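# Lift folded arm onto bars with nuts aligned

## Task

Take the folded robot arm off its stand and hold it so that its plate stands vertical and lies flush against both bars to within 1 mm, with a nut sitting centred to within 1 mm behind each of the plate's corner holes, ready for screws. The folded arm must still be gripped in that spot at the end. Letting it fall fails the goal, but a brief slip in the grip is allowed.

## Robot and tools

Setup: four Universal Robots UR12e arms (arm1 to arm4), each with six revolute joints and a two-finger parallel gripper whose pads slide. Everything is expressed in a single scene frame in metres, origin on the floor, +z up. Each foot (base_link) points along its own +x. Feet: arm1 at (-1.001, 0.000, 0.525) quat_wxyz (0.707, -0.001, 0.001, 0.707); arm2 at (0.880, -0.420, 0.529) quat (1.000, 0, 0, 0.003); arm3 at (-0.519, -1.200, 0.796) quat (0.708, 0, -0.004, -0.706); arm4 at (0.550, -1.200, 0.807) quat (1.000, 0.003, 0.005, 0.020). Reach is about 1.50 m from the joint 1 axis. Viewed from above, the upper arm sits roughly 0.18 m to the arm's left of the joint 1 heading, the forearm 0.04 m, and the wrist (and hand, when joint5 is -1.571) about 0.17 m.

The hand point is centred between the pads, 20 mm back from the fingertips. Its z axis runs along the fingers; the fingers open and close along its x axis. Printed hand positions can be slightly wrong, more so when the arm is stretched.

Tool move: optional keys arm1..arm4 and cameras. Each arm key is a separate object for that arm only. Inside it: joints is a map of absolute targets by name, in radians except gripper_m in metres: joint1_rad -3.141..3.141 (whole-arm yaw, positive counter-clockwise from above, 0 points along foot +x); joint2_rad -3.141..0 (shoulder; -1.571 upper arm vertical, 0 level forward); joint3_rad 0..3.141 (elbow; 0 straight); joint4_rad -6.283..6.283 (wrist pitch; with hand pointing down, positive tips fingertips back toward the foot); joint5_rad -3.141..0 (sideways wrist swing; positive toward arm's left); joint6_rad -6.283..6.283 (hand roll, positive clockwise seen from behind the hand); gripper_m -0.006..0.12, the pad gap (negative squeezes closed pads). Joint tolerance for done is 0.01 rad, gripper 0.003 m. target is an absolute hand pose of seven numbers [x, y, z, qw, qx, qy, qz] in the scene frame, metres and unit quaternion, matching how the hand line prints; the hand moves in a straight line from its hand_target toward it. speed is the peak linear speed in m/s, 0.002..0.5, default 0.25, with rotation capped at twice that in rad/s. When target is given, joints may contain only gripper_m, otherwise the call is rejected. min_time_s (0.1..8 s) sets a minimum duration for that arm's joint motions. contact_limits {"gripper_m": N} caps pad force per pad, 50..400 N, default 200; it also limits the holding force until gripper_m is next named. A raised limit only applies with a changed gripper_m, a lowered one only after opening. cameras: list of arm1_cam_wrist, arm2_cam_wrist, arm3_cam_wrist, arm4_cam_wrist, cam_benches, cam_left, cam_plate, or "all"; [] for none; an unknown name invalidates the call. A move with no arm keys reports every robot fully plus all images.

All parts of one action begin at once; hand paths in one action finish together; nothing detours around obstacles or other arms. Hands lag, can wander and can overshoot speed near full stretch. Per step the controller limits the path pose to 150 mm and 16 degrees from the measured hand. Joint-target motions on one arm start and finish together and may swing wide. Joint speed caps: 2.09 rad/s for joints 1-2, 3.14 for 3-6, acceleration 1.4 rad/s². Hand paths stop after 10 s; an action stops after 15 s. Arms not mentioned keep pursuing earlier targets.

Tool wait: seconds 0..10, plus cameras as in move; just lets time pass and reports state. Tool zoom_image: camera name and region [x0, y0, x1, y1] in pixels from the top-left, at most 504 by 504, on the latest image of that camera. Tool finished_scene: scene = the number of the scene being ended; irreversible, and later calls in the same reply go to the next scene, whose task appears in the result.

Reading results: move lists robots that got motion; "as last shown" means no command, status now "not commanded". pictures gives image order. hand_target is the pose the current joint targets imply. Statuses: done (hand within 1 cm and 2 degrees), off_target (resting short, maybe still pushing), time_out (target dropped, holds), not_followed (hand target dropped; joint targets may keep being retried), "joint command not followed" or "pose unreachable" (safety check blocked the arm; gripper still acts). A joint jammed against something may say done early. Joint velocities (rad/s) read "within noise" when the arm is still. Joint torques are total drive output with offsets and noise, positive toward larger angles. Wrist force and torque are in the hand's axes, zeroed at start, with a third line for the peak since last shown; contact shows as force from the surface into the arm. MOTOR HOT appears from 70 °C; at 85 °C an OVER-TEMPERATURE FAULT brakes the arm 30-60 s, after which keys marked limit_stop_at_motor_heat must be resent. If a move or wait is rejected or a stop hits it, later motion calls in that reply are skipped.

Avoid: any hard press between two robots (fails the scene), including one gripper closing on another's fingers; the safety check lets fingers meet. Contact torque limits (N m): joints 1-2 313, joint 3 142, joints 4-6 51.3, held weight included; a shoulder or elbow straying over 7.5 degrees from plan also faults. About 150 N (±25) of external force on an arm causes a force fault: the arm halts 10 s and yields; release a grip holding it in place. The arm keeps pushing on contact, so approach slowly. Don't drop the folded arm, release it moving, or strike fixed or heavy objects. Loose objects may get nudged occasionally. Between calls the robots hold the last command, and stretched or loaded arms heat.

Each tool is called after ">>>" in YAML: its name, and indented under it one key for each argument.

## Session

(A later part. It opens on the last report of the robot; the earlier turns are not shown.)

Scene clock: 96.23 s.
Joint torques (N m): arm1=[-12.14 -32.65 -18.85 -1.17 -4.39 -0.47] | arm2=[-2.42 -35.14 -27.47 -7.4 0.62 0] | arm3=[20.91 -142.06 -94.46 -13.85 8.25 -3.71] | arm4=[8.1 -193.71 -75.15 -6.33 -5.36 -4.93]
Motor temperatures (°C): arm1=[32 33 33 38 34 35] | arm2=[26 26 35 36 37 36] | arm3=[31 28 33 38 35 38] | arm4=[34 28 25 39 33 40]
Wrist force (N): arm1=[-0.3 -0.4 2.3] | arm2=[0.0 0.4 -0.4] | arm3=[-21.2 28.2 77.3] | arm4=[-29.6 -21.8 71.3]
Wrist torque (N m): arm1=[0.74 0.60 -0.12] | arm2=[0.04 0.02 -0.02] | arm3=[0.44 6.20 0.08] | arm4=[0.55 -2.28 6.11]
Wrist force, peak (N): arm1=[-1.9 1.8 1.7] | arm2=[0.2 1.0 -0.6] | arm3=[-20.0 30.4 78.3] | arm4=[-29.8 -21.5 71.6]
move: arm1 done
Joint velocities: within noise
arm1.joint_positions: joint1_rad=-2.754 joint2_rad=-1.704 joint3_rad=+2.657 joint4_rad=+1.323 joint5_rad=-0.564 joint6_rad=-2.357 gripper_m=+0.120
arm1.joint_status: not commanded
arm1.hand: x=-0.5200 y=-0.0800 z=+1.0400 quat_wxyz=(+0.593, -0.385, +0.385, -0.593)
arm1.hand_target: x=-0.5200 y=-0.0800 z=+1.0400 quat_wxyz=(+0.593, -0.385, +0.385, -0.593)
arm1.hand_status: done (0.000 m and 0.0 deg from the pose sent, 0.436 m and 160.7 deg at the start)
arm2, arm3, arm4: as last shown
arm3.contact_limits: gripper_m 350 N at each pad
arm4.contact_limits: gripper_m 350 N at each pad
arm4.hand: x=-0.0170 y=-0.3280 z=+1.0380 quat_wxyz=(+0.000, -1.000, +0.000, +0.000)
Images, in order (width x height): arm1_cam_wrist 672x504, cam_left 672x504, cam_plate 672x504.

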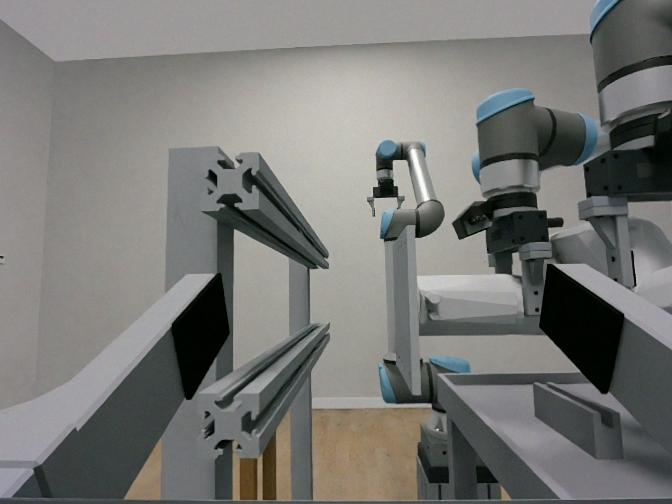

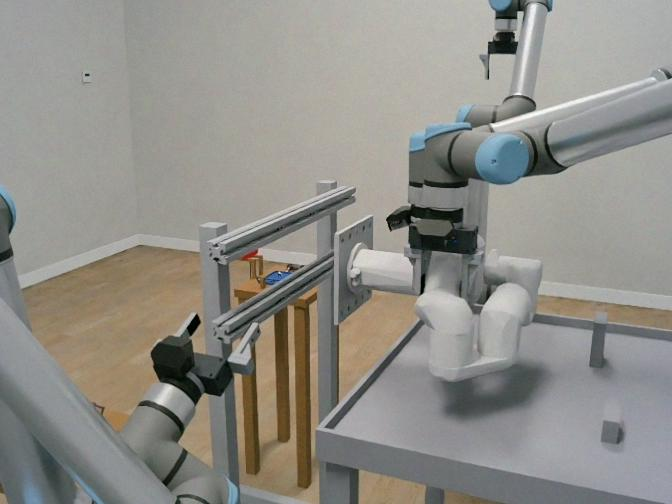

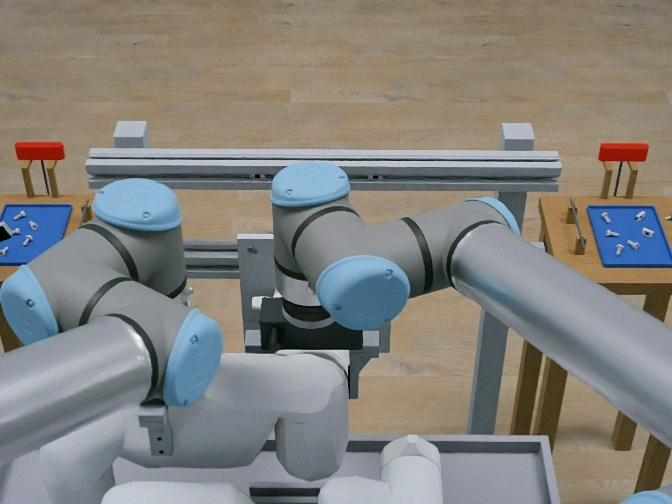

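>>> move:
  arm3: {"target":[-0.2,-0.337,1.075,0,0.7071,0.7071,0],"speed":0.06}
  arm4: {"target":[-0.017,-0.248,1.038,0,1,0,0],"speed":0.06}
  cameras: ["arm1_cam_wrist","cam_left","cam_plate"]

>>> zoom_image:
  camera: "arm1_cam_wrist"
  region: [180, 140, 440, 480]

>>> zoom_image:
  camera: "cam_plate"
  region: [200, 140, 440, 320]

>>> zoom_image:
  camera: "cam_left"
  region: [200, 180, 400, 360]

Scene clock: 100.30 s.
Joint torques (N m): arm1=[-16.43 -32.57 -19.11 -1.07 -5.49 -2.73] | arm2=[-2.99 -35.11 -28.19 -7.42 0.69 -0.18] | arm3=[20.37 -161.78 -93.68 -13.95 4.9 -4.08] | arm4=[6.48 -210.27 -77.15 -7.43 -7.28 -3.91]
Motor temperatures (°C): arm1=[32 33 33 38 34 35] | arm2=[26 26 35 36 37 36] | arm3=[31 28 33 38 35 38] | arm4=[34 28 25 39 33 40]
Wrist force (N): arm1=[-0.3 -0.5 2.4] | arm2=[0.0 0.2 -0.4] | arm3=[-18.7 26.8 77.1] | arm4=[-27.5 -20.1 70.9]
Wrist torque (N m): arm1=[0.73 0.60 -0.12] | arm2=[0.01 0.02 -0.03] | arm3=[0.44 6.17 -0.21] | arm4=[0.52 -2.43 6.07]
Wrist force, peak (N): arm1=[-0.2 -0.3 2.9] | arm2=[0.2 0.9 -0.7] | arm3=[-21.1 29.5 77.6] | arm4=[-26.8 -31.2 74.7]
move: arm3 done; arm4 done
Joint velocities: within noise
arm1, arm2: as last shown
arm3.joint_positions: joint1_rad=+2.589 joint2_rad=-1.170 joint3_rad=+1.488 joint4_rad=-1.891 joint5_rad=-1.562 joint6_rad=+1.021 gripper_m=+0.079
arm3.joint_status: not commanded
arm3.contact_limits: gripper_m 350 N at each pad
arm3.hand: x=-0.2000 y=-0.3370 z=+1.0750 quat_wxyz=(+0.000, -0.707, -0.707, +0.000)
arm3.hand_target: x=-0.2000 y=-0.3370 z=+1.0750 quat_wxyz=(+0.000, -0.707, -0.707, +0.000)
arm3.hand_status: done (0.000 m and 0.0 deg from the pose sent, 0.080 m and 0.0 deg at the start)
arm4.joint_positions: joint1_rad=+1.912 joint2_rad=-0.814 joint3_rad=+1.027 joint4_rad=-1.775 joint5_rad=-1.577 joint6_rad=+3.524 gripper_m=+0.090
arm4.joint_status: not commanded
arm4.contact_limits: gripper_m 350 N at each pad
arm4.hand: x=-0.0170 y=-0.2480 z=+1.0379 quat_wxyz=(+0.000, -1.000, +0.000, +0.000)
arm4.hand_target: x=-0.0170 y=-0.2480 z=+1.0380 quat_wxyz=(+0.000, -1.000, +0.000, +0.000)
arm4.hand_status: done (0.000 m and 0.0 deg from the pose sent, 0.080 m and 0.0 deg at the start)
Images, in order (width x height): arm1_cam_wrist 672x504, cam_left 672x504, cam_plate 672x504.

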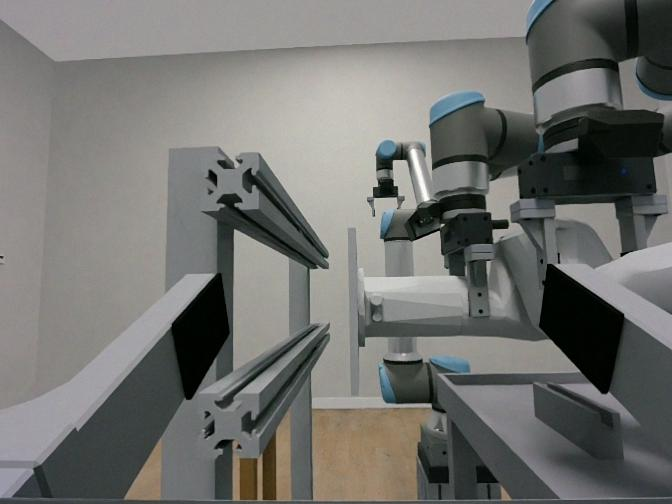

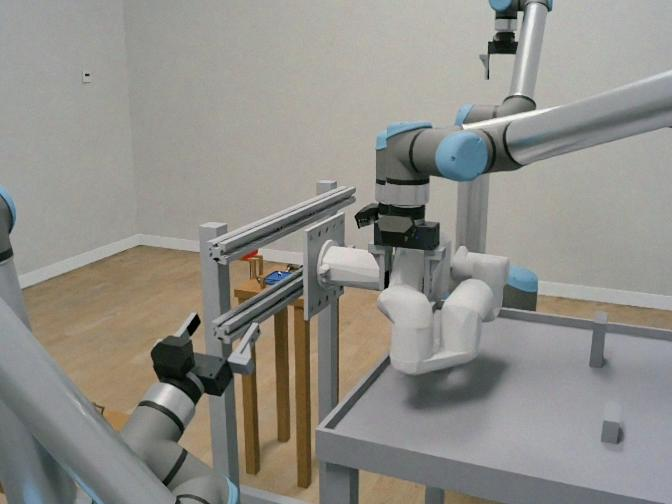

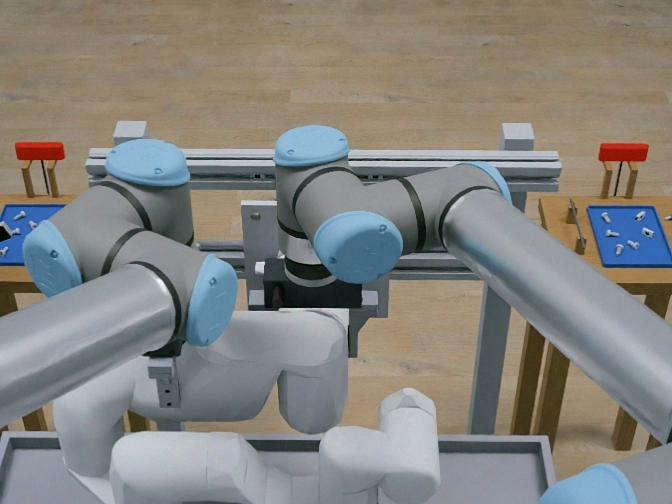

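Scaled by 1.482 from the camera's image (finer frame: 960x720).

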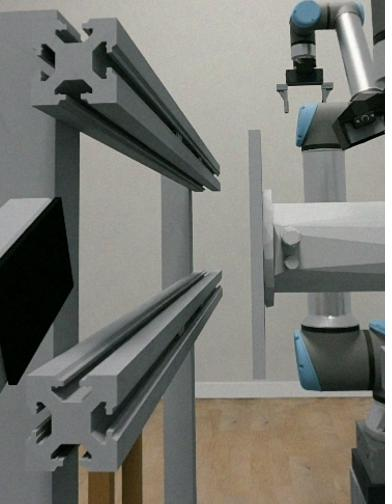

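Scaled by 2.100 from the camera's image (finer frame: 960x720).

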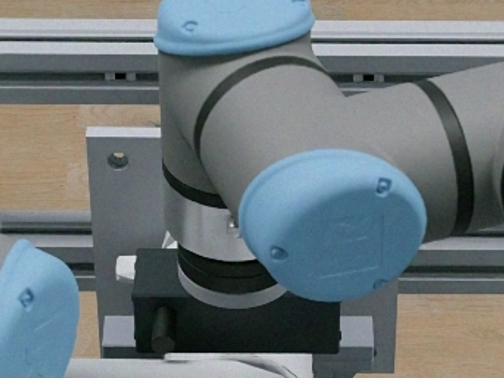

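Scaled by 2.520 from the camera's image (finer frame: 960x720).

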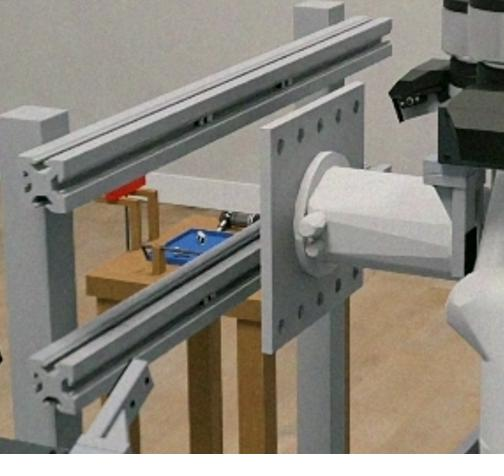

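>>> move:
  arm3: {"target":[-0.199,-0.297,1.088,0,0.7071,0.7071,0],"speed":0.06}
  arm4: {"target":[-0.016,-0.208,1.051,0,1,0,0],"speed":0.06}
  cameras: ["arm1_cam_wrist","cam_left","cam_plate"]

>>> zoom_image:
  camera: "arm1_cam_wrist"
  region: [260, 200, 400, 400]

>>> zoom_image:
  camera: "cam_left"
  region: [260, 180, 370, 330]

>>> zoom_image:
  camera: "cam_plate"
  region: [220, 150, 420, 300]

Scene clock: 106.17 s.
Joint torques (N m): arm1=[-13.33 -30.1 -19.26 -1.15 -5.83 -3.07] | arm2=[-3.96 -34.81 -28.08 -7.5 0.89 -0.21] | arm3=[19.98 -169.65 -95.39 -14.78 3.97 -3.73] | arm4=[7.24 -216.7 -80.16 -7.83 -7.54 -3.5]
Motor temperatures (°C): arm1=[32 33 33 38 34 35] | arm2=[26 26 35 36 37 36] | arm3=[31 28 33 38 35 38] | arm4=[34 28 25 39 33 40]
Wrist force (N): arm1=[-0.3 -0.4 2.5] | arm2=[0.0 -0.1 -0.5] | arm3=[-19.8 23.6 75.6] | arm4=[-24.3 -20.3 72.1]
Wrist torque (N m): arm1=[0.75 0.60 -0.11] | arm2=[-0.05 0.01 -0.03] | arm3=[0.52 6.18 -0.15] | arm4=[0.64 -2.29 5.74]
Wrist force, peak (N): arm1=[-0.4 -0.8 2.8] | arm2=[0.3 0.3 -1.1] | arm3=[-20.4 27.5 77.4] | arm4=[-19.6 -21.2 79.5]
move: arm3 done; arm4 done
Joint velocities: within noise
arm1: as last shown
arm2.joint_positions: joint1_rad=+0.000 joint2_rad=-1.570 joint3_rad=+0.700 joint4_rad=-0.700 joint5_rad=-1.571 joint6_rad=+0.000 gripper_m=+0.119
arm2.joint_status: not commanded
arm2.hand: x=+1.3667 y=-0.2429 z=+1.4760 quat_wxyz=(+0.000, -0.705, -0.709, +0.000)
arm2.hand_target: x=+1.3667 y=-0.2429 z=+1.4760 quat_wxyz=(+0.000, -0.705, -0.709, +0.000)
arm2.hand_status: not commanded
arm3.joint_positions: joint1_rad=+2.610 joint2_rad=-1.115 joint3_rad=+1.384 joint4_rad=-1.842 joint5_rad=-1.562 joint6_rad=+1.042 gripper_m=+0.079
arm3.joint_status: not commanded
arm3.contact_limits: gripper_m 350 N at each pad
arm3.hand: x=-0.1991 y=-0.2970 z=+1.0880 quat_wxyz=(+0.000, -0.707, -0.707, +0.000)
arm3.hand_target: x=-0.1990 y=-0.2970 z=+1.0880 quat_wxyz=(+0.000, -0.707, -0.707, +0.000)
arm3.hand_status: done (0.000 m and 0.0 deg from the pose sent, 0.042 m and 0.0 deg at the start)
arm4.joint_positions: joint1_rad=+1.898 joint2_rad=-0.750 joint3_rad=+0.892 joint4_rad=-1.704 joint5_rad=-1.577 joint6_rad=+3.510 gripper_m=+0.090
arm4.joint_status: not commanded
arm4.contact_limits: gripper_m 350 N at each pad
arm4.hand: x=-0.0160 y=-0.2080 z=+1.0509 quat_wxyz=(+0.000, -1.000, +0.000, +0.000)
arm4.hand_target: x=-0.0160 y=-0.2080 z=+1.0510 quat_wxyz=(+0.000, -1.000, +0.000, +0.000)
arm4.hand_status: done (0.000 m and 0.0 deg from the pose sent, 0.042 m and 0.0 deg at the start)
Images, in order (width x height): arm1_cam_wrist 672x504, cam_left 672x504, cam_plate 672x504.

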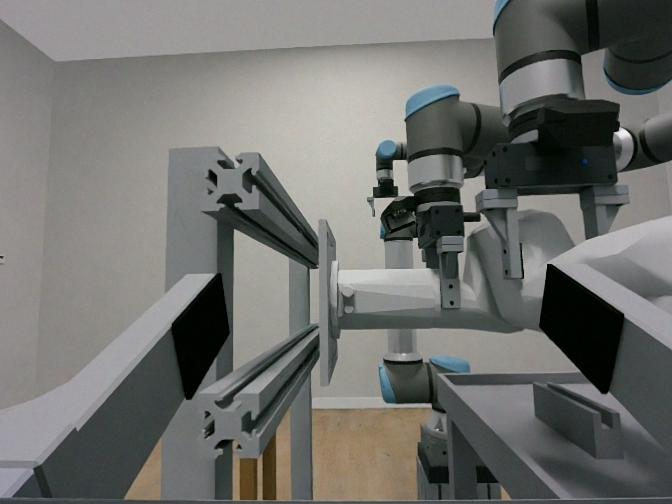

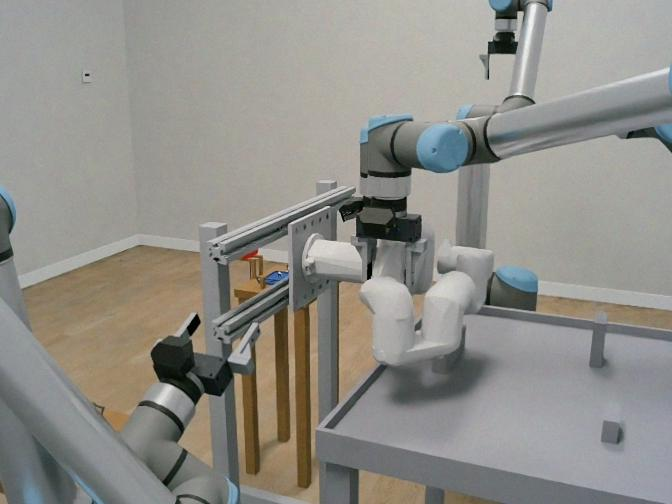

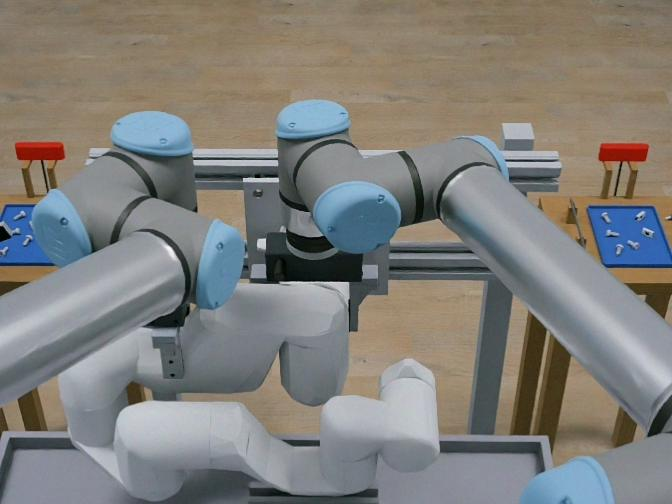

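Scaled by 2.520 from the camera's image (finer frame: 960x720).

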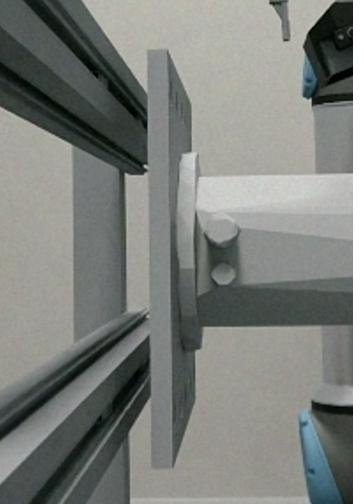

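Scaled by 3.360 from the camera's image (finer frame: 960x720).

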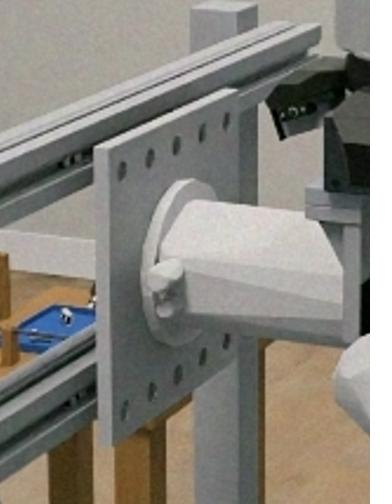

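Scaled by 2.520 from the camera's image (finer frame: 960x720).

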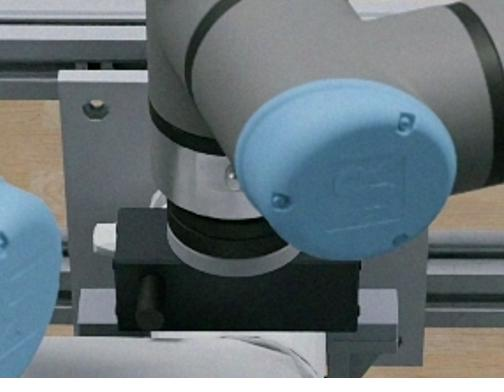

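>>> move:
  arm3: {"target":[-0.199,-0.287,1.094,0,0.7071,0.7071,0],"speed":0.03}
  arm4: {"target":[-0.016,-0.198,1.057,0,1,0,0],"speed":0.03}
  arm1: {"target":[-0.45,-0.13,1.04,0.593,-0.385,0.385,-0.593],"speed":0.1}
  cameras: ["arm1_cam_wrist","cam_left","cam_plate"]

>>> zoom_image:
  camera: "arm1_cam_wrist"
  region: [180, 180, 340, 420]

>>> zoom_image:
  camera: "cam_left"
  region: [260, 180, 370, 330]

>>> zoom_image:
  camera: "cam_plate"
  region: [230, 150, 290, 210]

Scene clock: 111.63 s.
Joint torques (N m): arm1=[-12.94 -47.96 -19.03 -2.44 1.82 3.45] | arm2=[-3.06 -34.95 -28.41 -7.45 1.08 -0.26] | arm3=[22.33 -165.36 -96.38 -13.63 2.36 1.51] | arm4=[0.26 -212.42 -81.93 -7.81 -2.84 -6.82]
Motor temperatures (°C): arm1=[32 33 33 38 34 35] | arm2=[26 26 35 36 37 36] | arm3=[31 28 33 38 35 38] | arm4=[34 28 25 39 33 40]
Wrist force (N): arm1=[-1.1 -1.6 2.3] | arm2=[0.1 0.5 -0.8] | arm3=[-22.4 21.0 74.1] | arm4=[-21.9 -22.9 73.0]
Wrist torque (N m): arm1=[0.57 0.67 -0.11] | arm2=[0.05 0.00 -0.03] | arm3=[0.56 6.22 0.06] | arm4=[0.61 -2.05 5.82]
Wrist force, peak (N): arm1=[0.7 -0.6 3.9] | arm2=[0.5 0.8 -0.6] | arm3=[-20.1 23.2 75.6] | arm4=[-17.0 -23.1 77.8]
move: arm1 done; arm3 done; arm4 done
Joint velocities: within noise
arm1.joint_positions: joint1_rad=-2.570 joint2_rad=-1.503 joint3_rad=+2.517 joint4_rad=+1.440 joint5_rad=-0.695 joint6_rad=-2.576 gripper_m=+0.120
arm1.joint_status: not commanded
arm1.hand: x=-0.4500 y=-0.1300 z=+1.0400 quat_wxyz=(+0.593, -0.385, +0.385, -0.593)
arm1.hand_target: x=-0.4500 y=-0.1300 z=+1.0400 quat_wxyz=(+0.593, -0.385, +0.385, -0.593)
arm1.hand_status: done (0.000 m and 0.0 deg from the pose sent, 0.086 m and 0.0 deg at the start)
arm2: as last shown
arm3.joint_positions: joint1_rad=+2.616 joint2_rad=-1.102 joint3_rad=+1.354 joint4_rad=-1.824 joint5_rad=-1.562 joint6_rad=+1.047 gripper_m=+0.079
arm3.joint_status: not commanded
arm3.contact_limits: gripper_m 350 N at each pad
arm3.hand: x=-0.1990 y=-0.2870 z=+1.0940 quat_wxyz=(+0.000, -0.707, -0.707, +0.000)
arm3.hand_target: x=-0.1990 y=-0.2870 z=+1.0940 quat_wxyz=(+0.000, -0.707, -0.707, +0.000)
arm3.hand_status: done (0.000 m and 0.0 deg from the pose sent, 0.012 m and 0.0 deg at the start)
arm4.joint_positions: joint1_rad=+1.895 joint2_rad=-0.733 joint3_rad=+0.851 joint4_rad=-1.680 joint5_rad=-1.577 joint6_rad=+3.507 gripper_m=+0.090
arm4.joint_status: not commanded
arm4.contact_limits: gripper_m 350 N at each pad
arm4.hand: x=-0.0160 y=-0.1980 z=+1.0569 quat_wxyz=(+0.000, -1.000, +0.000, +0.000)
arm4.hand_target: x=-0.0160 y=-0.1980 z=+1.0570 quat_wxyz=(+0.000, -1.000, +0.000, +0.000)
arm4.hand_status: done (0.000 m and 0.0 deg from the pose sent, 0.012 m and 0.0 deg at the start)
Images, in order (width x height): arm1_cam_wrist 672x504, cam_left 672x504, cam_plate 672x504.

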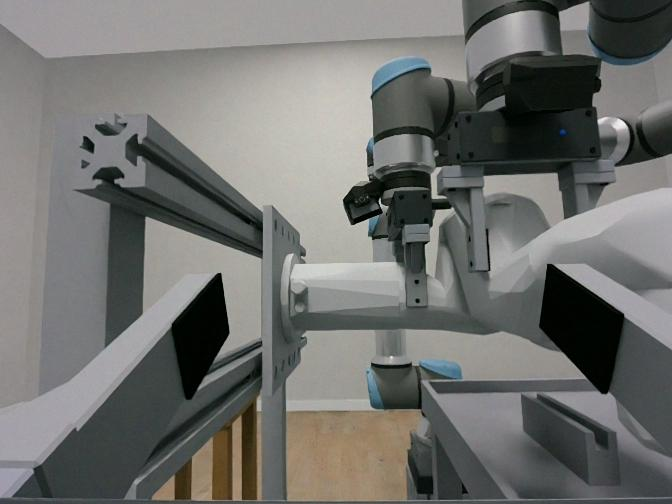

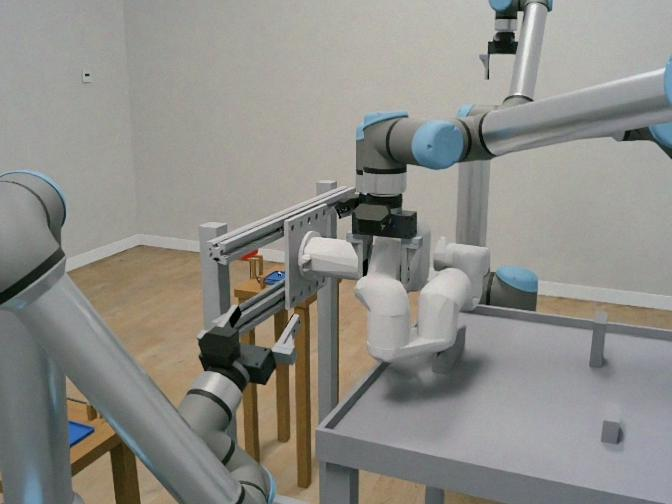

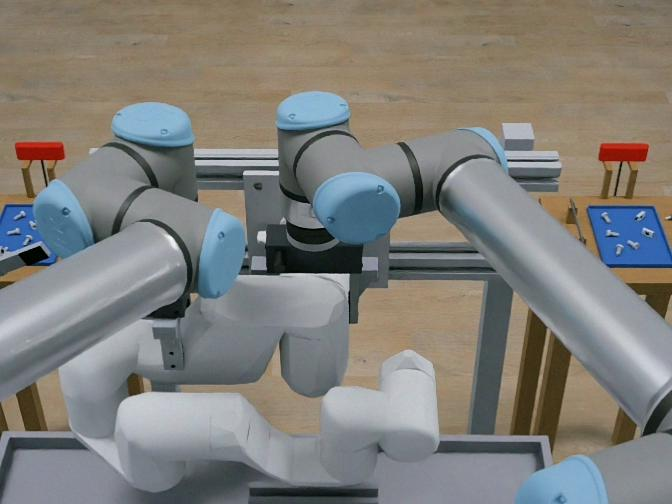

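Scaled by 2.100 from the camera's image (finer frame: 960x720).

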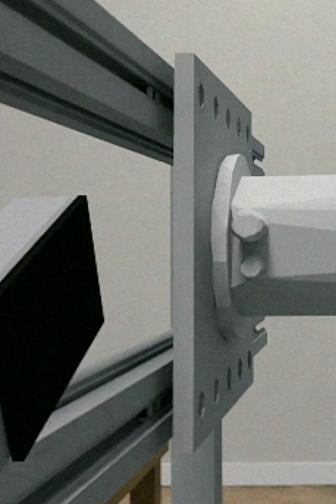

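Scaled by 3.360 from the camera's image (finer frame: 960x720).

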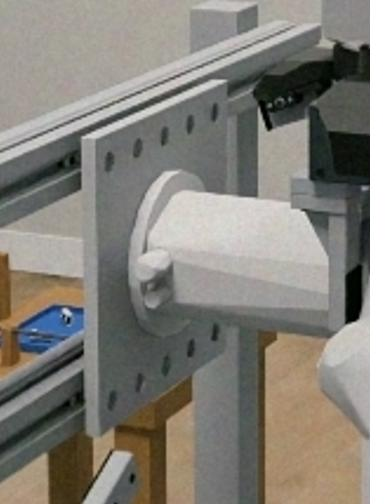

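Scaled by 8.400 from the camera's image (finer frame: 960x720).

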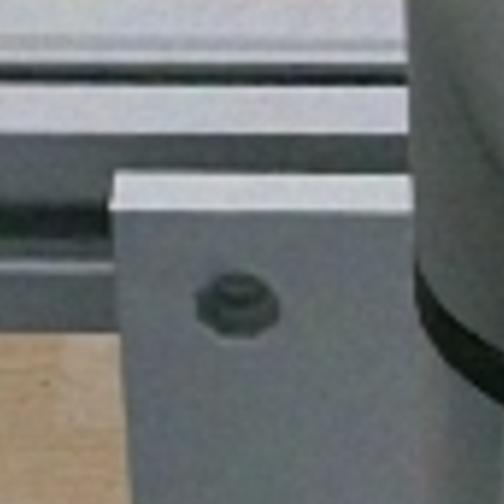

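>>> move:
  arm3: {"target":[-0.199,-0.275,1.094,0,0.7071,0.7071,0],"speed":0.02}
  arm4: {"target":[-0.016,-0.186,1.057,0,1,0,0],"speed":0.02}
  cameras: ["arm1_cam_wrist","cam_left","cam_plate"]

>>> zoom_image:
  camera: "arm1_cam_wrist"
  region: [180, 180, 340, 420]

>>> zoom_image:
  camera: "cam_left"
  region: [260, 180, 370, 330]

>>> zoom_image:
  camera: "cam_plate"
  region: [230, 150, 290, 210]

Scene clock: 115.17 s.
Joint torques (N m): arm1=[-11.2 -51.83 -17.56 -2.25 1.65 3.36] | arm2=[-4.25 -35.2 -27.71 -7.56 0.86 -0.15] | arm3=[44.4 -140.17 -123.89 -41.11 18.02 0.58] | arm4=[-38.53 -206.42 -111.19 -36.74 -6.87 -2.25]
Motor temperatures (°C): arm1=[32 33 33 38 34 35] | arm2=[26 26 35 36 37 36] | arm3=[31 28 33 38 35 38] | arm4=[34 28 25 39 33 40]
Wrist force (N): arm1=[-0.9 -1.0 2.0] | arm2=[0.1 0.0 0.1] | arm3=[-116.1 5.0 51.2] | arm4=[9.7 71.6 64.6]
Wrist torque (N m): arm1=[0.67 0.64 -0.11] | arm2=[-0.03 0.00 -0.03] | arm3=[0.56 1.91 -0.24] | arm4=[-0.01 -0.72 3.93]
Wrist force, peak (N): arm1=[-1.2 -1.2 2.5] | arm2=[0.7 0.2 -0.7] | arm3=[-116.1 5.0 51.2] | arm4=[9.7 71.6 64.6]
move: arm3 done; arm4 done
Joint velocities: within noise
arm1, arm2: as last shown
arm1.joint_positions: joint1_rad=-2.571 joint2_rad=-1.504 joint3_rad=+2.517 joint4_rad=+1.440 joint5_rad=-0.695 joint6_rad=-2.576 gripper_m=+0.120
arm3.joint_positions: joint1_rad=+2.622 joint2_rad=-1.084 joint3_rad=+1.326 joint4_rad=-1.815 joint5_rad=-1.562 joint6_rad=+1.054 gripper_m=+0.079
arm3.joint_status: not commanded
arm3.contact_limits: gripper_m 350 N at each pad
arm3.hand: x=-0.1990 y=-0.2751 z=+1.0940 quat_wxyz=(+0.000, -0.707, -0.707, +0.000)
arm3.hand_target: x=-0.1990 y=-0.2750 z=+1.0940 quat_wxyz=(+0.000, -0.707, -0.707, +0.000)
arm3.hand_status: done (0.000 m and 0.0 deg from the pose sent, 0.012 m and 0.0 deg at the start)
arm4.joint_positions: joint1_rad=+1.892 joint2_rad=-0.710 joint3_rad=+0.809 joint4_rad=-1.661 joint5_rad=-1.577 joint6_rad=+3.503 gripper_m=+0.090
arm4.joint_status: not commanded
arm4.contact_limits: gripper_m 350 N at each pad
arm4.hand: x=-0.0161 y=-0.1861 z=+1.0569 quat_wxyz=(+0.000, -1.000, +0.000, +0.000)
arm4.hand_target: x=-0.0160 y=-0.1860 z=+1.0570 quat_wxyz=(+0.000, -1.000, +0.000, +0.000)
arm4.hand_status: done (0.000 m and 0.0 deg from the pose sent, 0.012 m and 0.0 deg at the start)
Images, in order (width x height): arm1_cam_wrist 672x504, cam_left 672x504, cam_plate 672x504.

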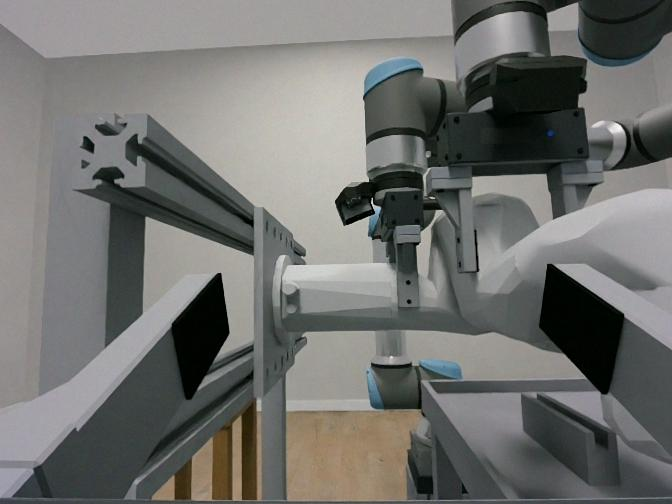

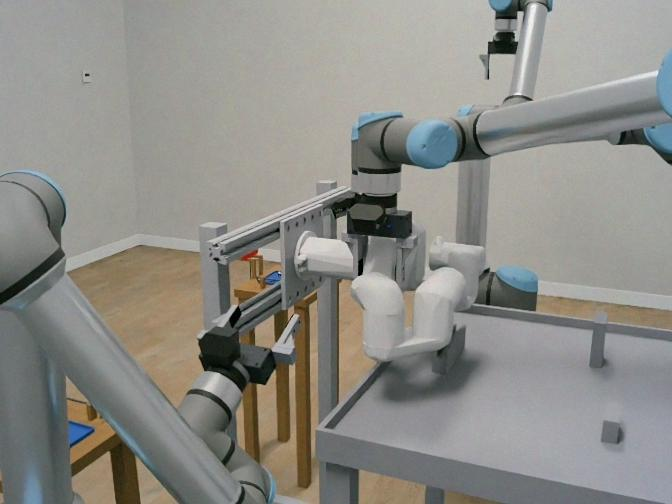

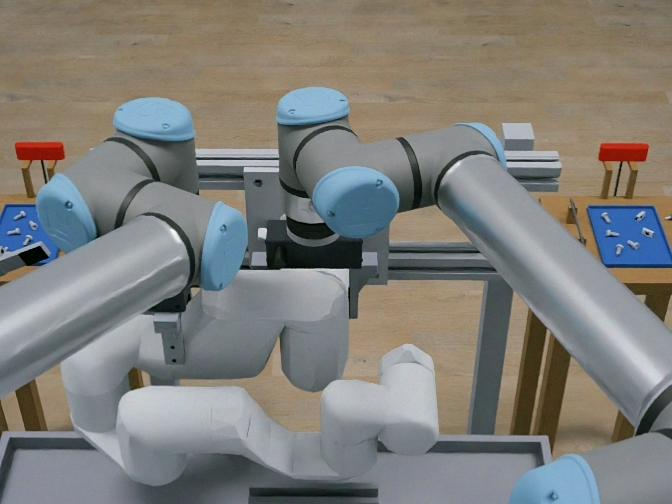

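Scaled by 2.100 from the camera's image (finer frame: 960x720).

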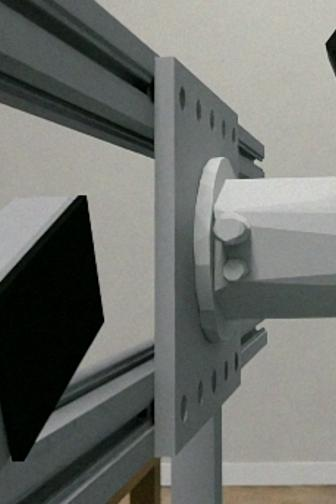

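Scaled by 3.360 from the camera's image (finer frame: 960x720).

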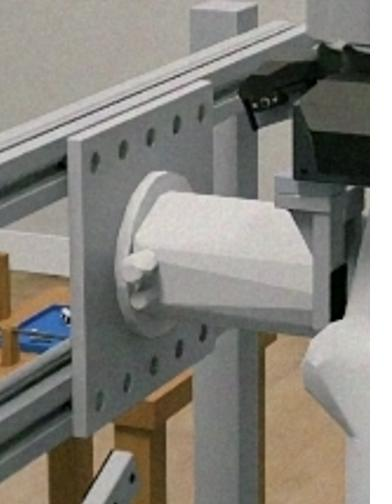

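Scaled by 8.400 from the camera's image (finer frame: 960x720).

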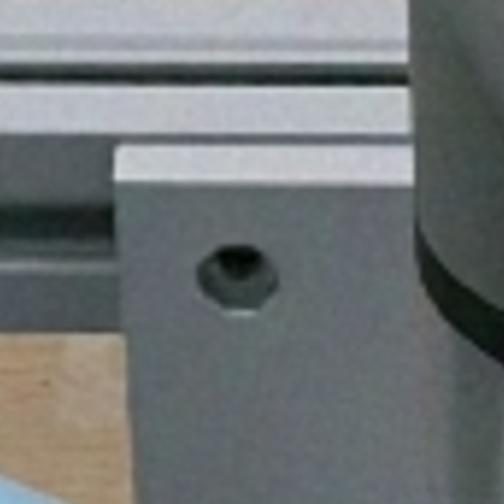

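>>> move:
  arm3: {"target":[-0.199,-0.276,1.094,0,0.7071,0.7071,0],"speed":0.02}
  arm4: {"target":[-0.016,-0.187,1.057,0,1,0,0],"speed":0.02}

Scene clock: 116.67 s.
Joint torques (N m): arm1=[-12.1 -50.51 -17.11 -2.53 1.6 3.21] | arm2=[-2.8 -34.63 -28.08 -7.45 0.78 -0.16] | arm3=[23.55 -167.58 -107.4 -15.75 7.71 -4.7] | arm4=[-2.17 -239.1 -100.13 -9 -8.89 -2.47]
Motor temperatures (°C): arm1=[32 33 33 38 34 35] | arm2=[26 26 35 36 37 36] | arm3=[31 28 33 38 35 38] | arm4=[34 28 25 39 33 40]
Wrist force (N): arm1=[-0.9 -1.2 2.2] | arm2=[0.0 0.6 -0.3] | arm3=[-39.7 20.9 70.2] | arm4=[-23.0 -2.3 85.2]
Wrist torque (N m): arm1=[0.63 0.64 -0.10] | arm2=[0.06 0.03 -0.03] | arm3=[0.55 0.71 0.57] | arm4=[0.12 -0.55 4.17]
Wrist force, peak (N): arm1=[-1.1 -1.5 2.8] | arm2=[0.4 0.5 -0.7] | arm3=[-120.5 6.2 50.4] | arm4=[7.4 75.0 66.6]
move: arm3 done; arm4 done
Joint velocities: within noise
arm1, arm2: as last shown
arm3.joint_positions: joint1_rad=+2.621 joint2_rad=-1.085 joint3_rad=+1.328 joint4_rad=-1.816 joint5_rad=-1.562 joint6_rad=+1.053 gripper_m=+0.079
arm3.joint_status: not commanded
arm3.contact_limits: gripper_m 350 N at each pad
arm3.hand: x=-0.1990 y=-0.2760 z=+1.0940 quat_wxyz=(+0.000, -0.707, -0.707, +0.000)
arm3.hand_target: x=-0.1990 y=-0.2760 z=+1.0940 quat_wxyz=(+0.000, -0.707, -0.707, +0.000)
arm3.hand_status: done (0.000 m and 0.0 deg from the pose sent, 0.001 m and 0.0 deg at the start)
arm4.joint_positions: joint1_rad=+1.892 joint2_rad=-0.712 joint3_rad=+0.813 joint4_rad=-1.663 joint5_rad=-1.577 joint6_rad=+3.503 gripper_m=+0.090
arm4.joint_status: not commanded
arm4.contact_limits: gripper_m 350 N at each pad
arm4.hand: x=-0.0160 y=-0.1869 z=+1.0570 quat_wxyz=(+0.000, -1.000, +0.000, +0.000)
arm4.hand_target: x=-0.0160 y=-0.1870 z=+1.0570 quat_wxyz=(+0.000, -1.000, +0.000, +0.000)
arm4.hand_status: done (0.000 m and 0.0 deg from the pose sent, 0.001 m and 0.0 deg at the start)
pictures: none

>>> move:
  arm1: {"target":[-0.33,-0.14,1.02,0.750,-0.487,0.2435,-0.375],"speed":0.12}
  arm2: {"joints":{"joint1_rad":2.0}}
  cameras: ["arm1_cam_wrist"]

>>> zoom_image:
  camera: "arm1_cam_wrist"
  region: [230, 130, 430, 380]

>>> move:
  arm2: {"target":[0.36,-0.14,1.02,0.750,-0.487,-0.2435,0.375],"speed":0.3}
  cameras: ["arm2_cam_wrist"]

>>> zoom_image:
  camera: "arm2_cam_wrist"
  region: [200, 100, 450, 400]

Scene clock: 132.80 s.
Joint torques (N m): arm1=[7.37 -52.69 -30.39 3.06 -2.51 0.78] | arm2=[-17.17 -30.57 -49.75 -2.62 0.9 -0.2] | arm3=[23.9 -151.33 -106.17 -15.69 6.61 -4.93] | arm4=[-0.29 -214.8 -99.73 -8.2 -4.64 -6.38]
Motor temperatures (°C): arm1=[31 33 33 38 34 35] | arm2=[26 26 35 36 37 36] | arm3=[31 28 33 38 35 38] | arm4=[34 28 25 39 33 40]
Wrist force (N): arm1=[-0.3 -0.9 2.0] | arm2=[0.2 0.5 -0.5] | arm3=[-38.3 20.3 70.6] | arm4=[-21.8 -5.2 84.9]
Wrist torque (N m): arm1=[0.67 0.61 0.14] | arm2=[0.03 -0.01 -0.04] | arm3=[0.61 1.34 0.66] | arm4=[0.07 -0.69 4.20]
Wrist force, peak (N): arm1=[2.4 -3.4 3.8] | arm2=[3.3 2.2 -0.8] | arm3=[-38.5 20.2 70.9] | arm4=[-22.5 -3.9 85.6]
move: arm1 limit_stop_at_tool_force; arm2 done
FORCE FAULT: contact force on arm1 reached its limit. The contact can be on any part of arm1, not only on its tool. arm1 stopped for 10 seconds, dropped its targets and accepts commands again: back off and push less far. The stop added 8.6 s to the call and to motion_time.
Joint velocities: within noise
arm1.joint_positions: joint1_rad=-2.514 joint2_rad=-1.300 joint3_rad=+2.172 joint4_rad=+1.150 joint5_rad=-0.469 joint6_rad=-2.064 gripper_m=+0.120
arm1.joint_status: not commanded
arm1.hand: x=-0.3728 y=-0.1362 z=+1.0264 quat_wxyz=(+0.702, -0.456, +0.299, -0.459)
arm1.hand_target: x=-0.3728 y=-0.1362 z=+1.0264 quat_wxyz=(+0.702, -0.456, +0.299, -0.459)
arm1.hand_status: limit_stop_at_tool_force (0.043 m and 13.3 deg from the pose sent, 0.122 m and 36.9 deg at the start)
arm2.joint_positions: joint1_rad=+2.000 joint2_rad=-1.570 joint3_rad=+0.700 joint4_rad=-0.700 joint5_rad=-1.571 joint6_rad=+0.000 gripper_m=+0.119
arm2.joint_status: all done
arm2.hand: x=+0.5151 y=-0.0507 z=+1.4753 quat_wxyz=(-0.001, +0.216, -0.976, +0.000)
arm2.hand_target: x=+0.5151 y=-0.0507 z=+1.4753 quat_wxyz=(-0.001, +0.216, -0.976, +0.000)
arm2.hand_status: not commanded
arm3, arm4: as last shown
arm3.contact_limits: gripper_m 350 N at each pad
arm4.contact_limits: gripper_m 350 N at each pad
arm4.hand: x=-0.0160 y=-0.1870 z=+1.0570 quat_wxyz=(+0.000, -1.000, +0.000, +0.000)
Images, in order (width x height): arm1_cam_wrist 672x504.

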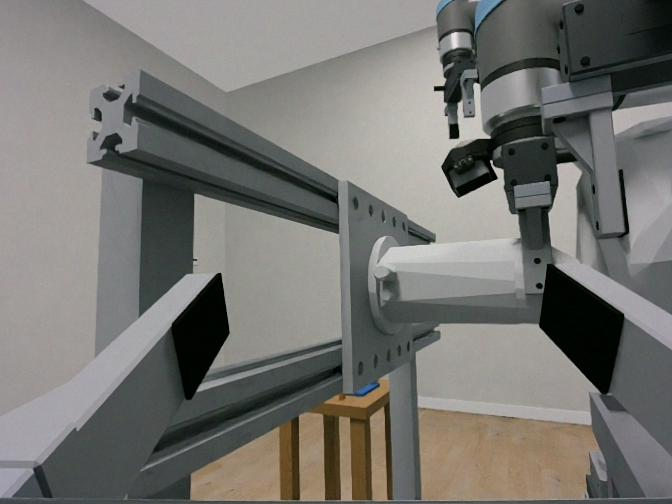

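Scaled by 2.016 from the camera's image (finer frame: 960x720).

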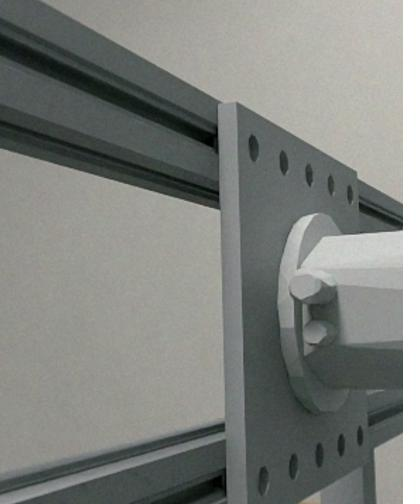

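not run: a stop came earlier in this reply.

This scene's latest camera images include none from arm2_cam_wrist. They are from: arm1_cam_wrist. arm2_cam_wrist's image comes with the result of a call that names it in "cameras".

>>> move:
  arm1: {"target":[-0.42,-0.19,1.02,0.702,-0.456,0.299,-0.459],"speed":0.1}
  arm2: {"target":[0.42,-0.19,1.02,0.750,-0.487,-0.2435,0.375],"speed":0.3}
  cameras: ["arm1_cam_wrist","arm2_cam_wrist"]

>>> zoom_image:
  camera: "arm2_cam_wrist"
  region: [200, 100, 450, 400]

>>> move:
  arm1: {"target":[-0.39,-0.21,1.02,0.750,-0.487,0.2435,-0.375],"speed":0.1}
  cameras: ["arm1_cam_wrist"]

>>> zoom_image:
  camera: "arm1_cam_wrist"
  region: [230, 100, 430, 400]

Scene clock: 139.53 s.
Joint torques (N m): arm1=[22.86 -49.26 -33.41 8.1 -1.47 -3.8] | arm2=[-17.79 8.93 -59 4.76 -2.16 -1.87] | arm3=[22.08 -152.21 -106.81 -15.18 6.63 -5.19] | arm4=[-0.63 -216.1 -99.9 -8.33 -4.26 -6.44]
Motor temperatures (°C): arm1=[31 33 33 38 34 35] | arm2=[26 26 35 36 37 36] | arm3=[31 28 33 38 35 38] | arm4=[34 28 25 39 33 40]
Wrist force (N): arm1=[-0.5 -1.1 2.0] | arm2=[1.0 -1.7 2.5] | arm3=[-38.4 20.0 70.3] | arm4=[-21.4 -5.3 84.5]
Wrist torque (N m): arm1=[0.60 0.55 0.00] | arm2=[-1.08 0.07 0.61] | arm3=[0.55 1.36 0.66] | arm4=[0.06 -0.76 4.20]
Wrist force, peak (N): arm1=[-1.0 -0.9 2.5] | arm2=[0.9 -1.8 2.7] | arm3=[-38.4 20.0 70.8] | arm4=[-21.6 -5.5 85.1]
move: arm1 done; arm2 off_target
Joint velocities: arm1=[within noise] | arm2=[0 0.004 -0.001 0.013 0 -0.011] | arm3=[within noise] | arm4=[within noise]
arm1.joint_positions: joint1_rad=-2.677 joint2_rad=-1.340 joint3_rad=+2.146 joint4_rad=+0.887 joint5_rad=-0.422 joint6_rad=-1.701 gripper_m=+0.120
arm1.joint_status: not commanded
arm1.hand: x=-0.4200 y=-0.1900 z=+1.0200 quat_wxyz=(+0.702, -0.456, +0.299, -0.459)
arm1.hand_target: x=-0.4200 y=-0.1900 z=+1.0200 quat_wxyz=(+0.702, -0.456, +0.299, -0.459)
arm1.hand_status: done (0.000 m and 0.0 deg from the pose sent, 0.072 m and 0.0 deg at the start)
arm2.joint_positions: joint1_rad=+1.559 joint2_rad=-2.062 joint3_rad=+2.270 joint4_rad=+0.156 joint5_rad=-0.001 joint6_rad=-0.505 gripper_m=+0.119
arm2.joint_status: not commanded
arm2.hand: x=+0.4226 y=-0.1901 z=+1.0200 quat_wxyz=(+0.535, -0.465, -0.533, +0.462)
arm2.hand_target: x=+0.4226 y=-0.1900 z=+1.0200 quat_wxyz=(+0.535, -0.465, -0.533, +0.462)
arm2.hand_status: off_target (0.003 m and 42.8 deg from the pose sent, 0.486 m and 164.8 deg at the start; pose on its path clipped on 51 of 171 steps; a joint's target at an end of its range on 62 of 171 steps)
arm3, arm4: as last shown
arm3.contact_limits: gripper_m 350 N at each pad
arm4.contact_limits: gripper_m 350 N at each pad
Images, in order (width x height): arm1_cam_wrist 672x504, arm2_cam_wrist 672x504.

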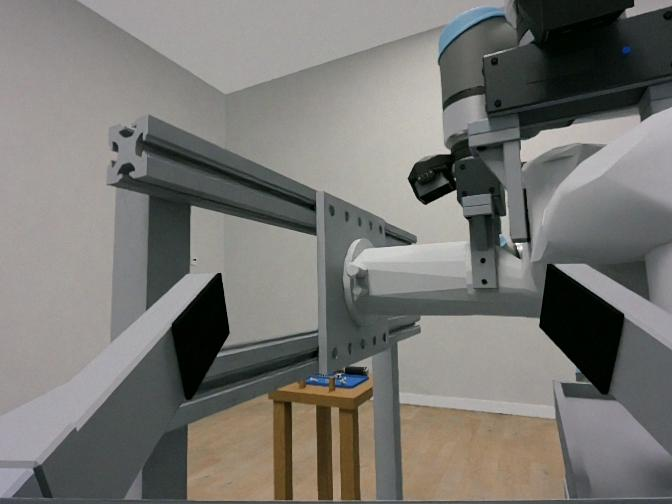

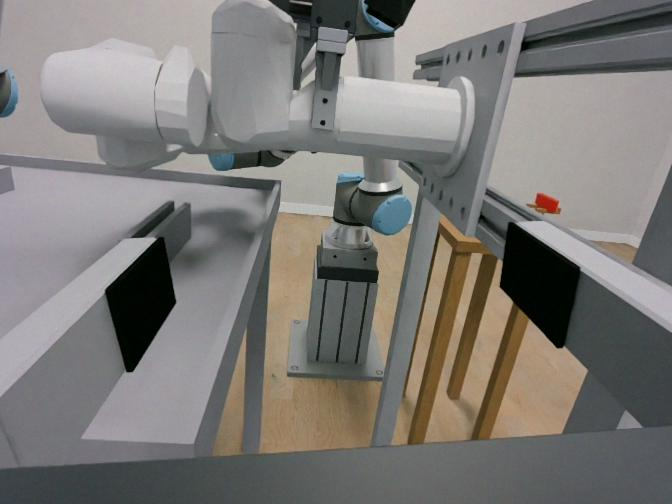

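Scaled by 1.680 from the camera's image (finer frame: 960x720).

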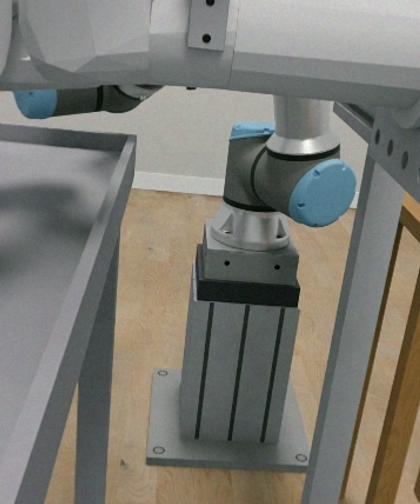

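Scene clock: 141.27 s.
Joint torques (N m): arm1=[-13.18 -78.17 -26.29 7.97 0.28 -0.89] | arm2=[-16.82 -9.47 -56.44 -0.34 -0.85 1.07] | arm3=[21.41 -155.34 -106.14 -15.57 6.68 -4.61] | arm4=[0.2 -215.32 -100.4 -8.71 -4.65 -6.42]
Motor temperatures (°C): arm1=[31 33 33 38 34 35] | arm2=[26 26 35 36 36 36] | arm3=[31 28 33 38 35 38] | arm4=[34 28 25 39 33 40]
Wrist force (N): arm1=[-0.4 -1.5 2.0] | arm2=[0.8 -1.7 2.0] | arm3=[-38.1 20.1 70.6] | arm4=[-21.6 -5.0 84.7]
Wrist torque (N m): arm1=[0.54 0.63 0.15] | arm2=[-1.07 0.09 0.61] | arm3=[0.57 1.31 0.66] | arm4=[0.11 -0.73 4.20]
Wrist force, peak (N): arm1=[-0.6 -1.5 2.5] | arm2=[0.6 -1.8 3.0] | arm3=[-38.5 19.8 70.8] | arm4=[-21.9 -5.5 84.9]
move: arm1 done
Joint velocities: within noise
arm1.joint_positions: joint1_rad=-2.634 joint2_rad=-1.271 joint3_rad=+1.935 joint4_rad=+0.613 joint5_rad=-0.440 joint6_rad=-1.247 gripper_m=+0.120
arm1.joint_status: not commanded
arm1.hand: x=-0.3900 y=-0.2100 z=+1.0200 quat_wxyz=(+0.750, -0.487, +0.244, -0.375)
arm1.hand_target: x=-0.3900 y=-0.2100 z=+1.0200 quat_wxyz=(+0.750, -0.487, +0.244, -0.375)
arm1.hand_status: done (0.000 m and 0.0 deg from the pose sent, 0.036 m and 13.3 deg at the start)
arm2, arm3, arm4: as last shown
arm2.joint_positions: joint1_rad=+1.559 joint2_rad=-2.061 joint3_rad=+2.270 joint4_rad=+0.156 joint5_rad=-0.001 joint6_rad=-0.505 gripper_m=+0.119
arm2.hand: x=+0.4226 y=-0.1900 z=+1.0200 quat_wxyz=(+0.535, -0.465, -0.533, +0.462)
arm3.contact_limits: gripper_m 350 N at each pad
arm4.contact_limits: gripper_m 350 N at each pad
Images, in order (width x height): arm1_cam_wrist 672x504.

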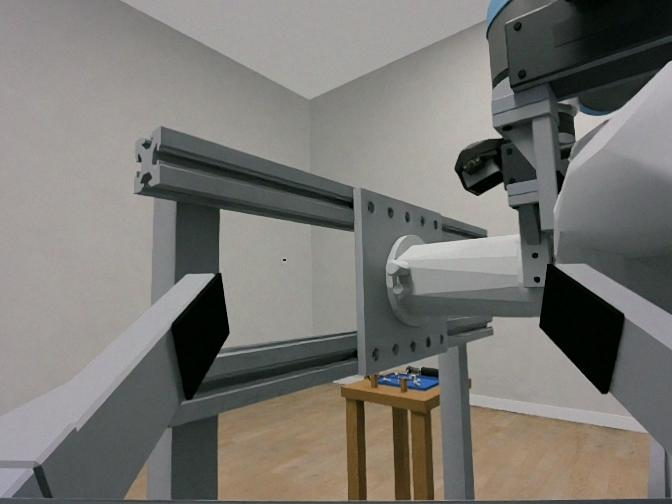

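Scaled by 1.680 from the camera's image (finer frame: 960x720).

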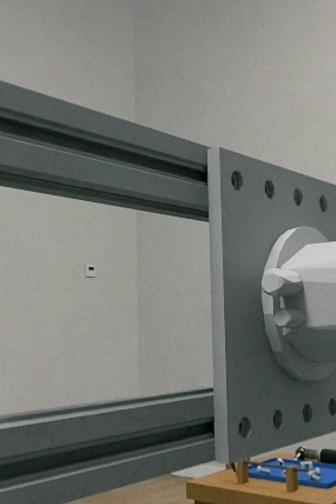

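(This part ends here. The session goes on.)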